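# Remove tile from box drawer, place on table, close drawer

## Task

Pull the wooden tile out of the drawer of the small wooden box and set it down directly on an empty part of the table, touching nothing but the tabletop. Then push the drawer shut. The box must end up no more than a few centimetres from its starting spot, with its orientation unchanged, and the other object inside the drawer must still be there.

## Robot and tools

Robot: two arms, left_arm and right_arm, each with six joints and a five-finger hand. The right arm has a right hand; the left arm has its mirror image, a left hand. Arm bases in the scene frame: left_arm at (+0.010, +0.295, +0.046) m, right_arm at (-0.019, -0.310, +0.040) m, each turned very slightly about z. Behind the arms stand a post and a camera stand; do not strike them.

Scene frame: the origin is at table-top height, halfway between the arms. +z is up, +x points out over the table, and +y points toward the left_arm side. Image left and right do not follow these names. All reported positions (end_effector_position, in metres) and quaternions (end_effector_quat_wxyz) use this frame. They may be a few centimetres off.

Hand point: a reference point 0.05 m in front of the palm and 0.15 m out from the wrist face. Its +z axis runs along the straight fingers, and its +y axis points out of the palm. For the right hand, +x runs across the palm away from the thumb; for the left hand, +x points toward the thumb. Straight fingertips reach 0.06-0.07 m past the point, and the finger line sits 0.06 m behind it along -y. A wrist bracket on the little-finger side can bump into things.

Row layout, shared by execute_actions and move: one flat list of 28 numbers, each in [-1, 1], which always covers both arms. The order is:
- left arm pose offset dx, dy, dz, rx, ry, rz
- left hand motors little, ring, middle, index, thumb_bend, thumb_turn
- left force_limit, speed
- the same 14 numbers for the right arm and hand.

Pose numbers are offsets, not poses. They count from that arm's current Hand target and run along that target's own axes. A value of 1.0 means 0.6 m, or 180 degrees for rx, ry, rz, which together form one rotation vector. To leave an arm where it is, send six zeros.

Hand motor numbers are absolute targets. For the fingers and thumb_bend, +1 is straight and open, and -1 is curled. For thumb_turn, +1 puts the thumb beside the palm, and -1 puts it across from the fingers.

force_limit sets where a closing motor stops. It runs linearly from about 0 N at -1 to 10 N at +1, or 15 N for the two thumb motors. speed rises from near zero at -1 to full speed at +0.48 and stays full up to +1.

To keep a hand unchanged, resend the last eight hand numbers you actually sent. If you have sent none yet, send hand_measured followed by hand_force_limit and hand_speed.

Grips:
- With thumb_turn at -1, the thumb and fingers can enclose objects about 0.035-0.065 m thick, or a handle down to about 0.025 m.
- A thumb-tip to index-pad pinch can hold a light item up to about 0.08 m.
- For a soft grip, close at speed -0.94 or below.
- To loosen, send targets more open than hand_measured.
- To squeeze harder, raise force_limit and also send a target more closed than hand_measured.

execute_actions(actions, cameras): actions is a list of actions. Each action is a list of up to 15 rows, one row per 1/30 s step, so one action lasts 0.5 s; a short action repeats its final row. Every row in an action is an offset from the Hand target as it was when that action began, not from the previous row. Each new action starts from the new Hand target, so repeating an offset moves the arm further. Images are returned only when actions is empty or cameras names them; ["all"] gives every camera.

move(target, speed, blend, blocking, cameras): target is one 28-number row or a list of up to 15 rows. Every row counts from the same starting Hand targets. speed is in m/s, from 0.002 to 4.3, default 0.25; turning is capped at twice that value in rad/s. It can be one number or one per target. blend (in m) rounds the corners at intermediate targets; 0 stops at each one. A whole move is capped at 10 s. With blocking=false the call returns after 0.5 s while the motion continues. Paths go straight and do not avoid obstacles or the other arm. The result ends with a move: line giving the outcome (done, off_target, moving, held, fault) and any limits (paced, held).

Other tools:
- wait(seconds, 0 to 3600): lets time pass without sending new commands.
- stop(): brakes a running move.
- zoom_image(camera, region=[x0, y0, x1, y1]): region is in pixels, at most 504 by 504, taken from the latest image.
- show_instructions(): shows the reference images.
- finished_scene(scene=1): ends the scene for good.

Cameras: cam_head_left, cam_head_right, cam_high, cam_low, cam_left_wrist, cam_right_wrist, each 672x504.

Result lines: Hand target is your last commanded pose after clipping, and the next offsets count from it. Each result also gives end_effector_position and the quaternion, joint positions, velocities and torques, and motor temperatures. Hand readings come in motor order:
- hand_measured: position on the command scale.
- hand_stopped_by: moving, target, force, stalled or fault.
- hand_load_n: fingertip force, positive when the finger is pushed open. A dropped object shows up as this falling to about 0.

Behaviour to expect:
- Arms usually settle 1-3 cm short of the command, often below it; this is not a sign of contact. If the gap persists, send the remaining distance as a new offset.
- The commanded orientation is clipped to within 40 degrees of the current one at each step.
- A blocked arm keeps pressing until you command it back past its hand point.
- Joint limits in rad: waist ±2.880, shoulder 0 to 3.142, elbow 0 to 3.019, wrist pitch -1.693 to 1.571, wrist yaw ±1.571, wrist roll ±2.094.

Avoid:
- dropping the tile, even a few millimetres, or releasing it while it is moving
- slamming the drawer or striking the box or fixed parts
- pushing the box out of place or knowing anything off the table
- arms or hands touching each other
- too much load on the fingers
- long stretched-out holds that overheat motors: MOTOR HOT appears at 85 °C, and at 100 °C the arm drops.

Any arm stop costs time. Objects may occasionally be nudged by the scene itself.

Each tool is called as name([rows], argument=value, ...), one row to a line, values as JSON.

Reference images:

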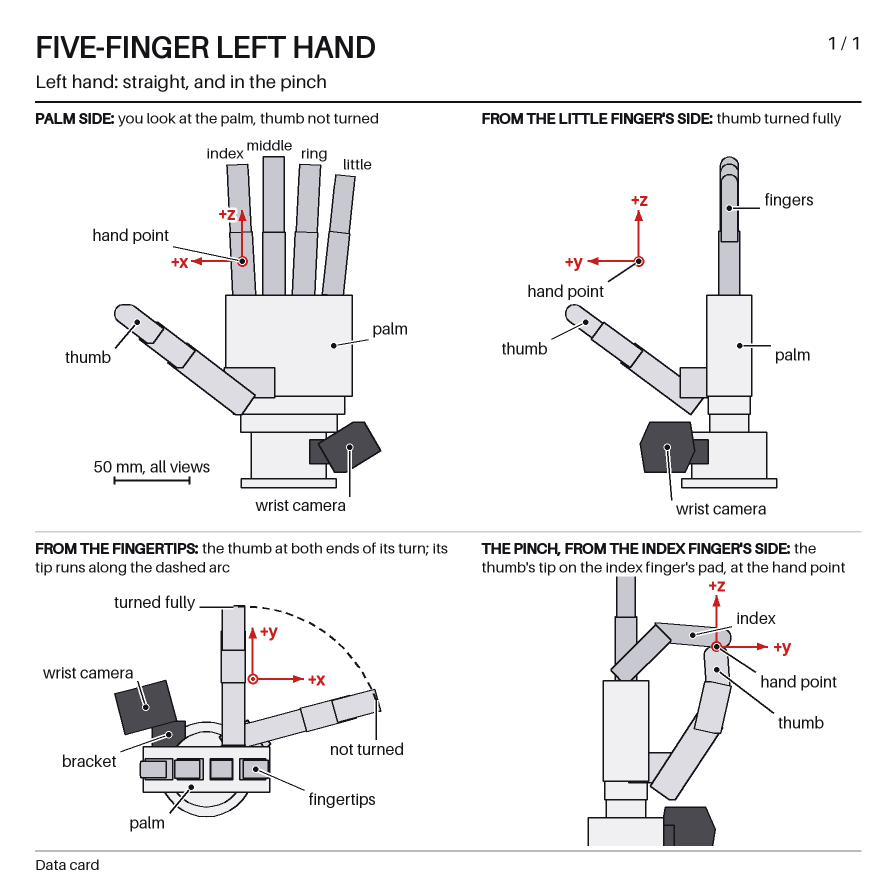

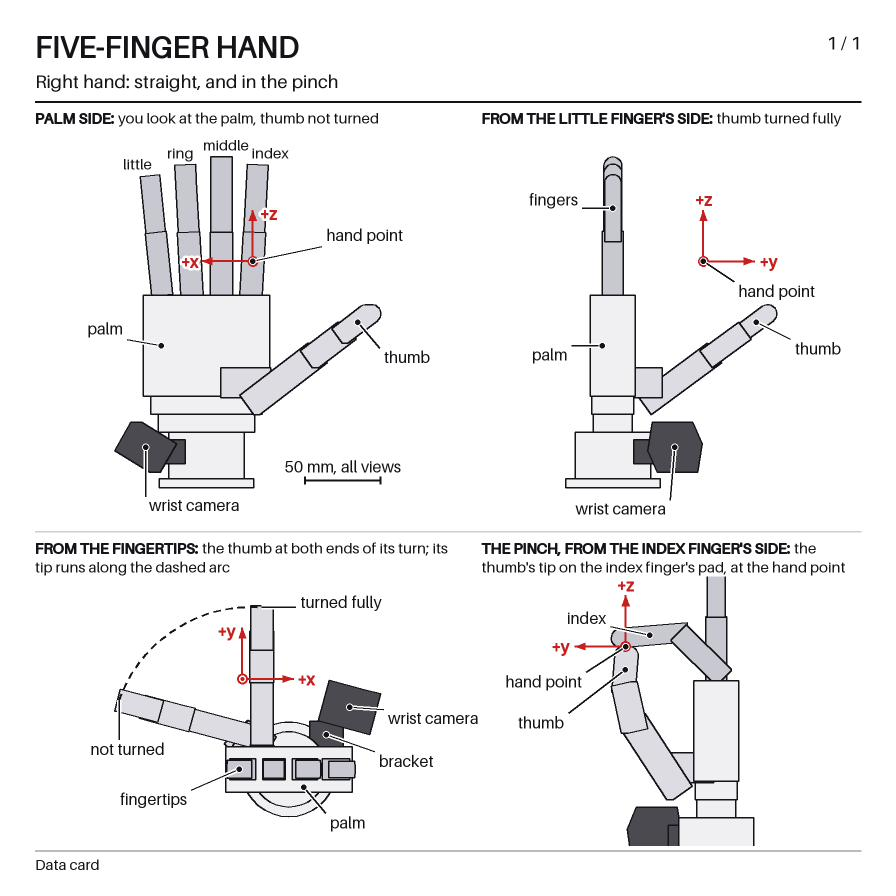

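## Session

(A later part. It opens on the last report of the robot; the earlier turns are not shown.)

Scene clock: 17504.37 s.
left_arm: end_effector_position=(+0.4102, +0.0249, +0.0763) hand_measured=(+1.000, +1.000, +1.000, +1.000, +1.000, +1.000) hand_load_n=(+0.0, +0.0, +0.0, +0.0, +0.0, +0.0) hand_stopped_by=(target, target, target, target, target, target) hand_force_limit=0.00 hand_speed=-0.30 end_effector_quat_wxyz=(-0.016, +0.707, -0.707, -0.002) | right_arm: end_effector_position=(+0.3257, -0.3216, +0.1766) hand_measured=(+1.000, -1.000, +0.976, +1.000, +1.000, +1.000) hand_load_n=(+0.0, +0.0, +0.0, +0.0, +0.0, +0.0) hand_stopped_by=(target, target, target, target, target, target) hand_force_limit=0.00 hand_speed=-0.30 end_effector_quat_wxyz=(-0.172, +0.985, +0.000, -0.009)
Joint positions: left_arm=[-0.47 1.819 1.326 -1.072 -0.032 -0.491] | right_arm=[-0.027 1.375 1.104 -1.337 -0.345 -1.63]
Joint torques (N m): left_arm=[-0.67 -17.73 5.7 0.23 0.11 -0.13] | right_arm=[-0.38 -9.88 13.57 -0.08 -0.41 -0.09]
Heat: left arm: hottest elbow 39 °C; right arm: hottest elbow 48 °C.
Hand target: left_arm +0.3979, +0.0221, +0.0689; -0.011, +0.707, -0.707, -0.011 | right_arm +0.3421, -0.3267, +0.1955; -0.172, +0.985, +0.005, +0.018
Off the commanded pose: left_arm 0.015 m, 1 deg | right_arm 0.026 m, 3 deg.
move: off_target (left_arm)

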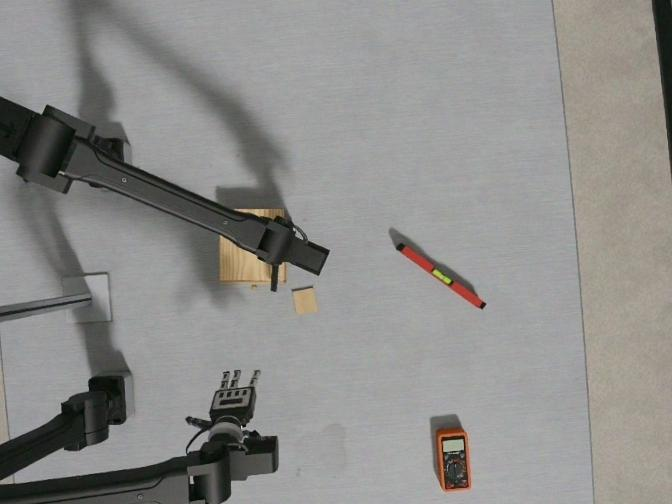

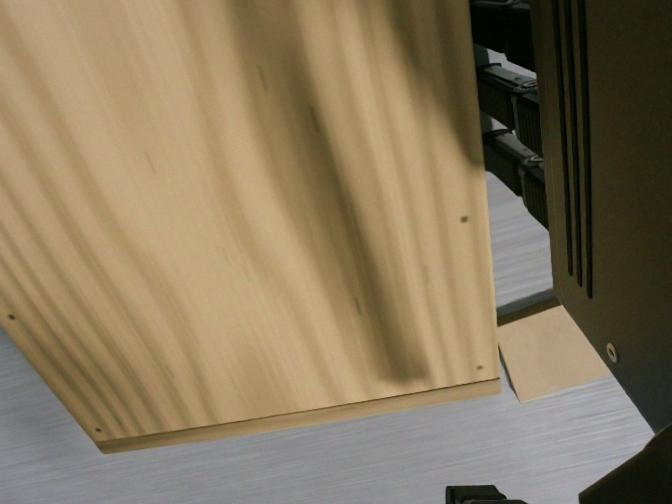

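move(target=[0,0.03,0,0,0,0,1,1,1,1,1,1,0,-0.3,0,0,0,0,0,0,1,-1,0.975,1,1,1,0,-0.3], speed=0.03, cameras=["cam_high","cam_left_wrist"])

Scene clock: 17509.90 s.
left_arm: end_effector_position=(+0.3945, +0.0254, +0.0760) hand_measured=(+1.000, +1.000, +1.000, +1.000, +1.000, +1.000) hand_load_n=(+0.0, +0.0, +0.0, +0.0, +0.0, +0.0) hand_stopped_by=(target, target, target, target, target, target) hand_force_limit=0.00 hand_speed=-0.30 end_effector_quat_wxyz=(-0.017, +0.707, -0.707, +0.000) | right_arm: end_effector_position=(+0.3257, -0.3216, +0.1766) hand_measured=(+1.000, -1.000, +0.976, +1.000, +1.000, +1.000) hand_load_n=(+0.0, +0.0, +0.0, +0.0, +0.0, +0.0) hand_stopped_by=(target, target, target, target, target, target) hand_force_limit=0.00 hand_speed=-0.30 end_effector_quat_wxyz=(-0.172, +0.985, +0.000, -0.009)
Joint positions: left_arm=[-0.485 1.785 1.276 -1.053 -0.033 -0.504] | right_arm=[-0.027 1.375 1.104 -1.337 -0.345 -1.63]
Joint torques (N m): left_arm=[-1.03 -17.14 5.46 0.13 0.15 -0.14] | right_arm=[-0.38 -9.88 13.55 -0.08 -0.41 -0.09]
Heat: left arm: hottest elbow 38 °C; right arm: hottest elbow 48 °C.
Hand target: left_arm +0.3798, +0.0221, +0.0689; -0.011, +0.707, -0.707, -0.011 | right_arm +0.3421, -0.3267, +0.1955; -0.172, +0.985, +0.005, +0.018
Off the commanded pose: left_arm 0.017 m, 1 deg | right_arm 0.026 m, 3 deg.
move: off_target (left_arm)

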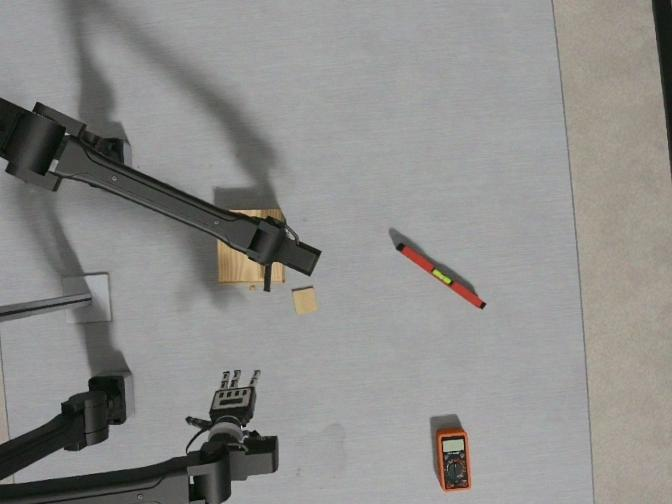

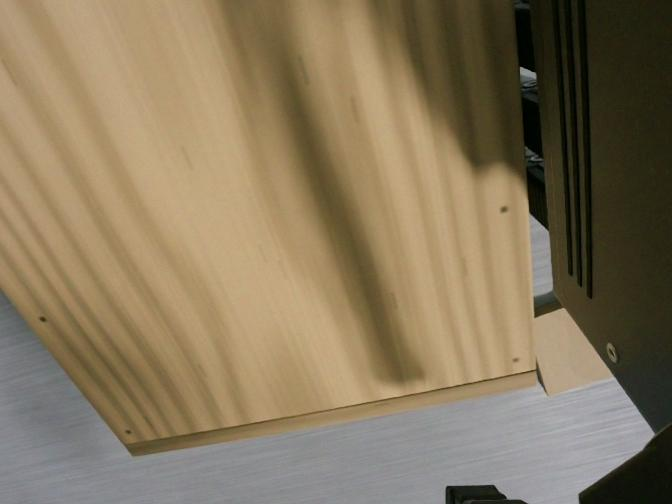

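move([
  [0,0.012,0,0,0,0,1,1,1,1,1,1,0,-0.3,0,0,0,0,0,0,1,-1,0.975,1,1,1,0,-0.3],
  [0,0.024,0,0,0,0,1,1,1,1,1,1,0,-0.3,0,0,0,0,0,0,1,-1,0.975,1,1,1,0,-0.3],
], speed=0.03, cameras=["cam_high","cam_left_wrist"])

zoom_image(camera="cam_high", region=[200, 200, 340, 320])

Scene clock: 17518.77 s.
left_arm: end_effector_position=(+0.3803, +0.0254, +0.0759) hand_measured=(+1.000, +1.000, +1.000, +1.000, +1.000, +1.000) hand_load_n=(+0.0, +0.0, +0.0, +0.0, +0.0, +0.0) hand_stopped_by=(target, target, target, target, target, target) hand_force_limit=0.00 hand_speed=-0.30 end_effector_quat_wxyz=(-0.017, +0.707, -0.707, +0.000) | right_arm: end_effector_position=(+0.3257, -0.3216, +0.1766) hand_measured=(+1.000, -1.000, +0.976, +1.000, +1.000, +1.000) hand_load_n=(+0.0, +0.0, +0.0, +0.0, +0.0, +0.0) hand_stopped_by=(target, target, target, target, target, target) hand_force_limit=0.00 hand_speed=-0.30 end_effector_quat_wxyz=(-0.172, +0.985, +0.000, -0.009)
Joint positions: left_arm=[-0.499 1.757 1.235 -1.041 -0.034 -0.519] | right_arm=[-0.027 1.375 1.104 -1.337 -0.345 -1.63]
Joint torques (N m): left_arm=[-1.14 -16.73 5.44 0.06 0.19 -0.1] | right_arm=[-0.44 -9.88 13.56 -0.06 -0.41 -0.09]
Heat: left arm: hottest elbow 37 °C; right arm: hottest elbow 48 °C.
Hand target: left_arm +0.3655, +0.0220, +0.0689; -0.011, +0.707, -0.707, -0.010 | right_arm +0.3421, -0.3267, +0.1955; -0.172, +0.985, +0.005, +0.018
Off the commanded pose: left_arm 0.017 m, 1 deg | right_arm 0.026 m, 3 deg.
move: off_target (left_arm)

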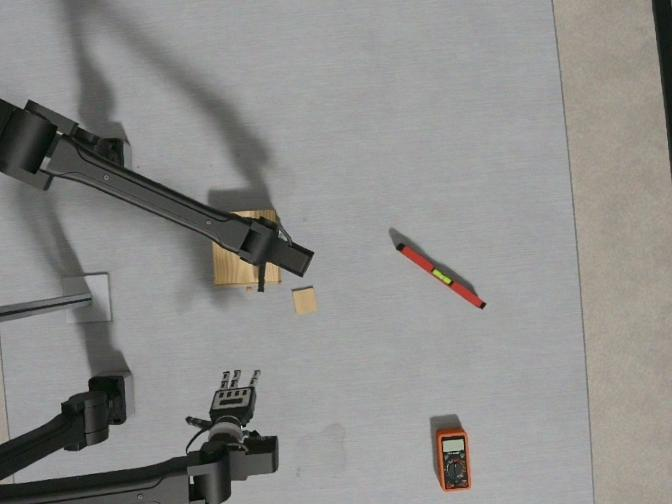

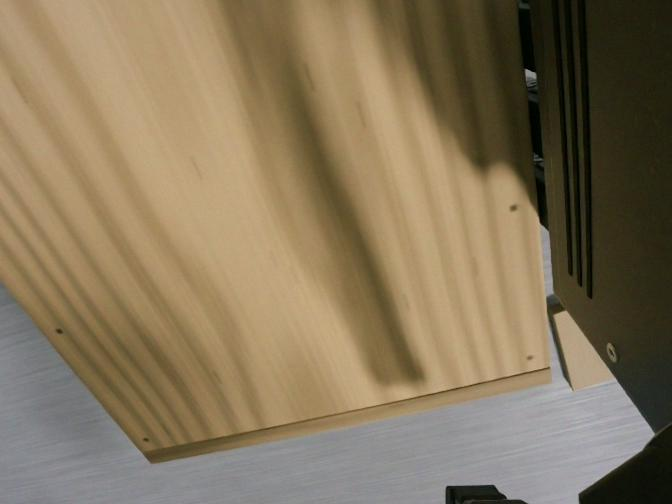

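Scaled by 3.600 from the camera's image (finer frame: 960x720).

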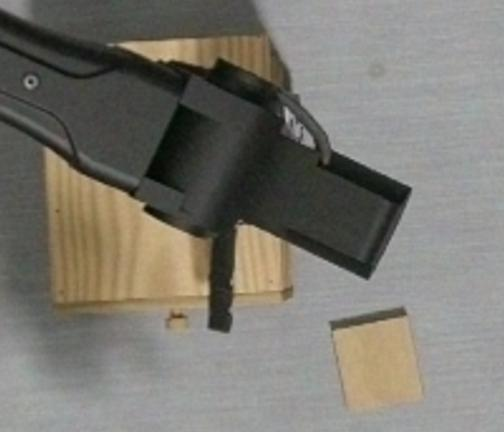

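move([
  [0,-0.05,0,0,0,0,1,1,1,1,1,1,0,-0.3,0,0,0,0,0,0,1,-1,0.975,1,1,1,0,-0.3],
  [0,-0.11,0,0,0,0,1,1,1,1,1,1,0,-0.3,0,0,0,0,0,0,1,-1,0.975,1,1,1,0,-0.3],
  [0,-0.11,-0.35,0,0,0,1,1,1,1,1,1,0,-0.3,0,0,0,0,0,0,1,-1,0.975,1,1,1,0,-0.3],
], speed=[0.05,0.1,0.15], cameras=["cam_high"])

Scene clock: 17531.90 s.
left_arm: end_effector_position=(+0.4228, +0.0192, +0.2592) hand_measured=(+1.000, +1.000, +1.000, +1.000, +1.000, +1.000) hand_load_n=(+0.0, +0.0, +0.0, +0.0, +0.0, +0.0) hand_stopped_by=(target, target, target, target, target, target) hand_force_limit=0.00 hand_speed=-0.30 end_effector_quat_wxyz=(-0.004, +0.707, -0.706, -0.030) | right_arm: end_effector_position=(+0.3257, -0.3216, +0.1766) hand_measured=(+1.000, -1.000, +0.976, +1.000, +1.000, +1.000) hand_load_n=(+0.0, +0.0, +0.0, +0.0, +0.0, +0.0) hand_stopped_by=(target, target, target, target, target, target) hand_force_limit=0.00 hand_speed=-0.30 end_effector_quat_wxyz=(-0.172, +0.985, +0.000, -0.009)
Joint positions: left_arm=[-0.466 1.776 1.756 -1.606 -0.026 -0.488] | right_arm=[-0.027 1.375 1.104 -1.337 -0.345 -1.63]
Joint torques (N m): left_arm=[0.32 -19.43 12.44 -0.27 -0.13 0.01] | right_arm=[-0.44 -9.88 13.56 -0.06 -0.4 -0.09]
Heat: left arm: hottest elbow 37 °C; right arm: hottest elbow 48 °C.
Hand target: left_arm +0.4312, +0.0156, +0.2789; -0.011, +0.707, -0.707, -0.011 | right_arm +0.3421, -0.3267, +0.1955; -0.172, +0.985, +0.005, +0.018
Off the commanded pose: left_arm 0.022 m, 2 deg | right_arm 0.026 m, 3 deg.
move: off_target (left_arm)

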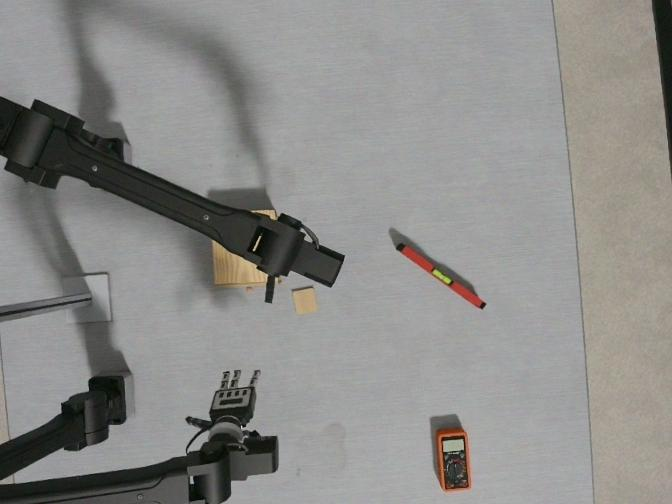

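move(target=[-0.4,0.05,-0.05,0,0,0,1,1,1,1,1,1,0,-0.3,0,0,0,0,0,0,1,-1,0.975,1,1,1,0,-0.3], speed=0.2, cameras=["cam_high","cam_low","cam_head_left"])

zoom_image(camera="cam_high", region=[200, 200, 340, 320])

zoom_image(camera="cam_low", region=[150, 350, 450, 504])

Scene clock: 17541.17 s.
left_arm: end_effector_position=(+0.4088, +0.2555, +0.3139) hand_measured=(+1.000, +1.000, +1.000, +1.000, +1.000, +1.000) hand_load_n=(+0.0, +0.0, +0.0, +0.0, +0.0, -0.5) hand_stopped_by=(target, target, target, target, target, target) hand_force_limit=0.00 hand_speed=-0.30 end_effector_quat_wxyz=(-0.015, +0.714, -0.700, -0.008) | right_arm: end_effector_position=(+0.3257, -0.3216, +0.1766) hand_measured=(+1.000, -1.000, +0.976, +1.000, +1.000, +1.000) hand_load_n=(+0.0, +0.0, +0.0, +0.0, +0.0, +0.0) hand_stopped_by=(target, target, target, target, target, target) hand_force_limit=0.00 hand_speed=-0.30 end_effector_quat_wxyz=(-0.172, +0.985, +0.000, -0.009)
Joint positions: left_arm=[-0.009 1.532 1.599 -1.63 -0.033 -0.049] | right_arm=[-0.027 1.375 1.104 -1.337 -0.345 -1.63]
Joint torques (N m): left_arm=[-0.09 -15.33 8.05 -0.32 -0.02 0.11] | right_arm=[-0.38 -9.88 13.56 -0.06 -0.4 -0.09]
Heat: left arm: hottest elbow 38 °C; right arm: hottest elbow 48 °C.
Hand target: left_arm +0.4012, +0.2545, +0.3163; -0.011, +0.707, -0.707, -0.011 | right_arm +0.3421, -0.3267, +0.1955; -0.172, +0.985, +0.005, +0.018
Off the commanded pose: left_arm 0.008 m, 1 deg | right_arm 0.026 m, 3 deg.
move: done
Images, in order (width x height): cam_head_left 672x504, cam_high 672x504, cam_low 672x504.

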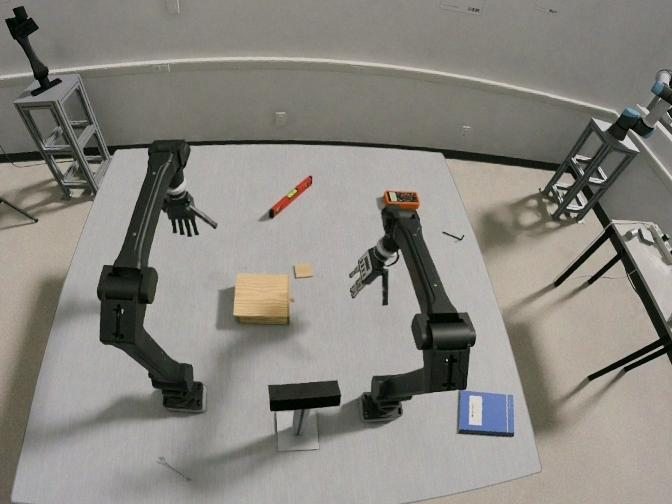

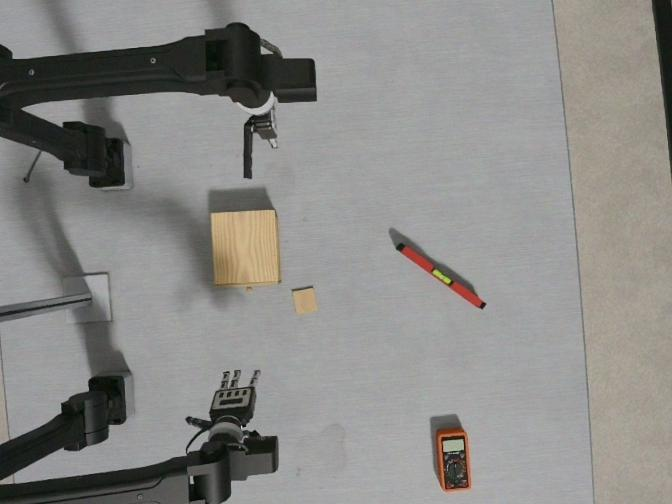

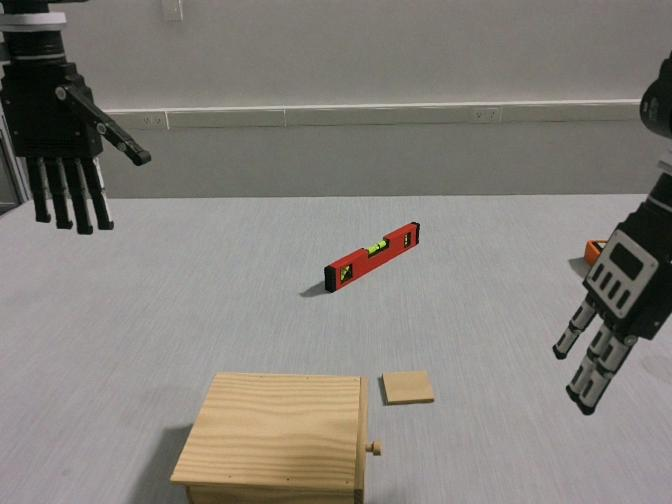

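Scaled by 3.600 from the camera's image (finer frame: 960x720).

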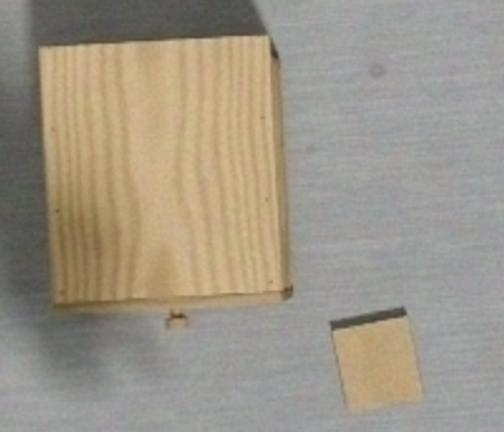

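Scaled by 1.680 from the camera's image (finer frame: 960x720).

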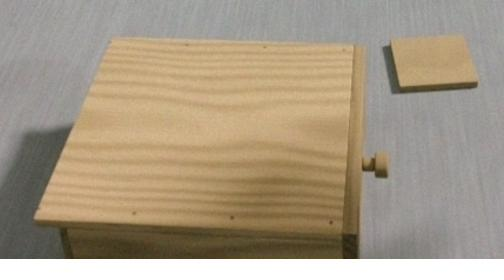

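zoom_image(camera="cam_low", region=[330, 360, 450, 504])

zoom_image(camera="cam_high", region=[205, 270, 285, 300])

Scaled by 3.500 from the camera's image (finer frame: 960x720).

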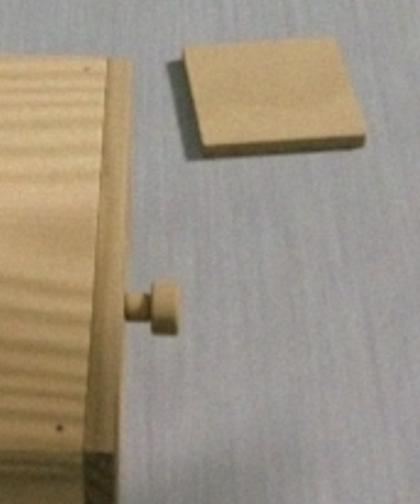

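Scaled by 6.300 from the camera's image (finer frame: 960x720).

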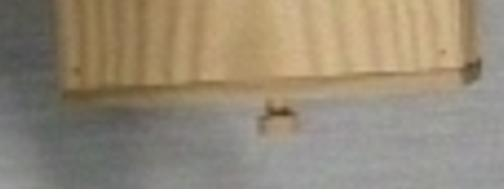

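finished_scene()

The scene is finished: the task was done.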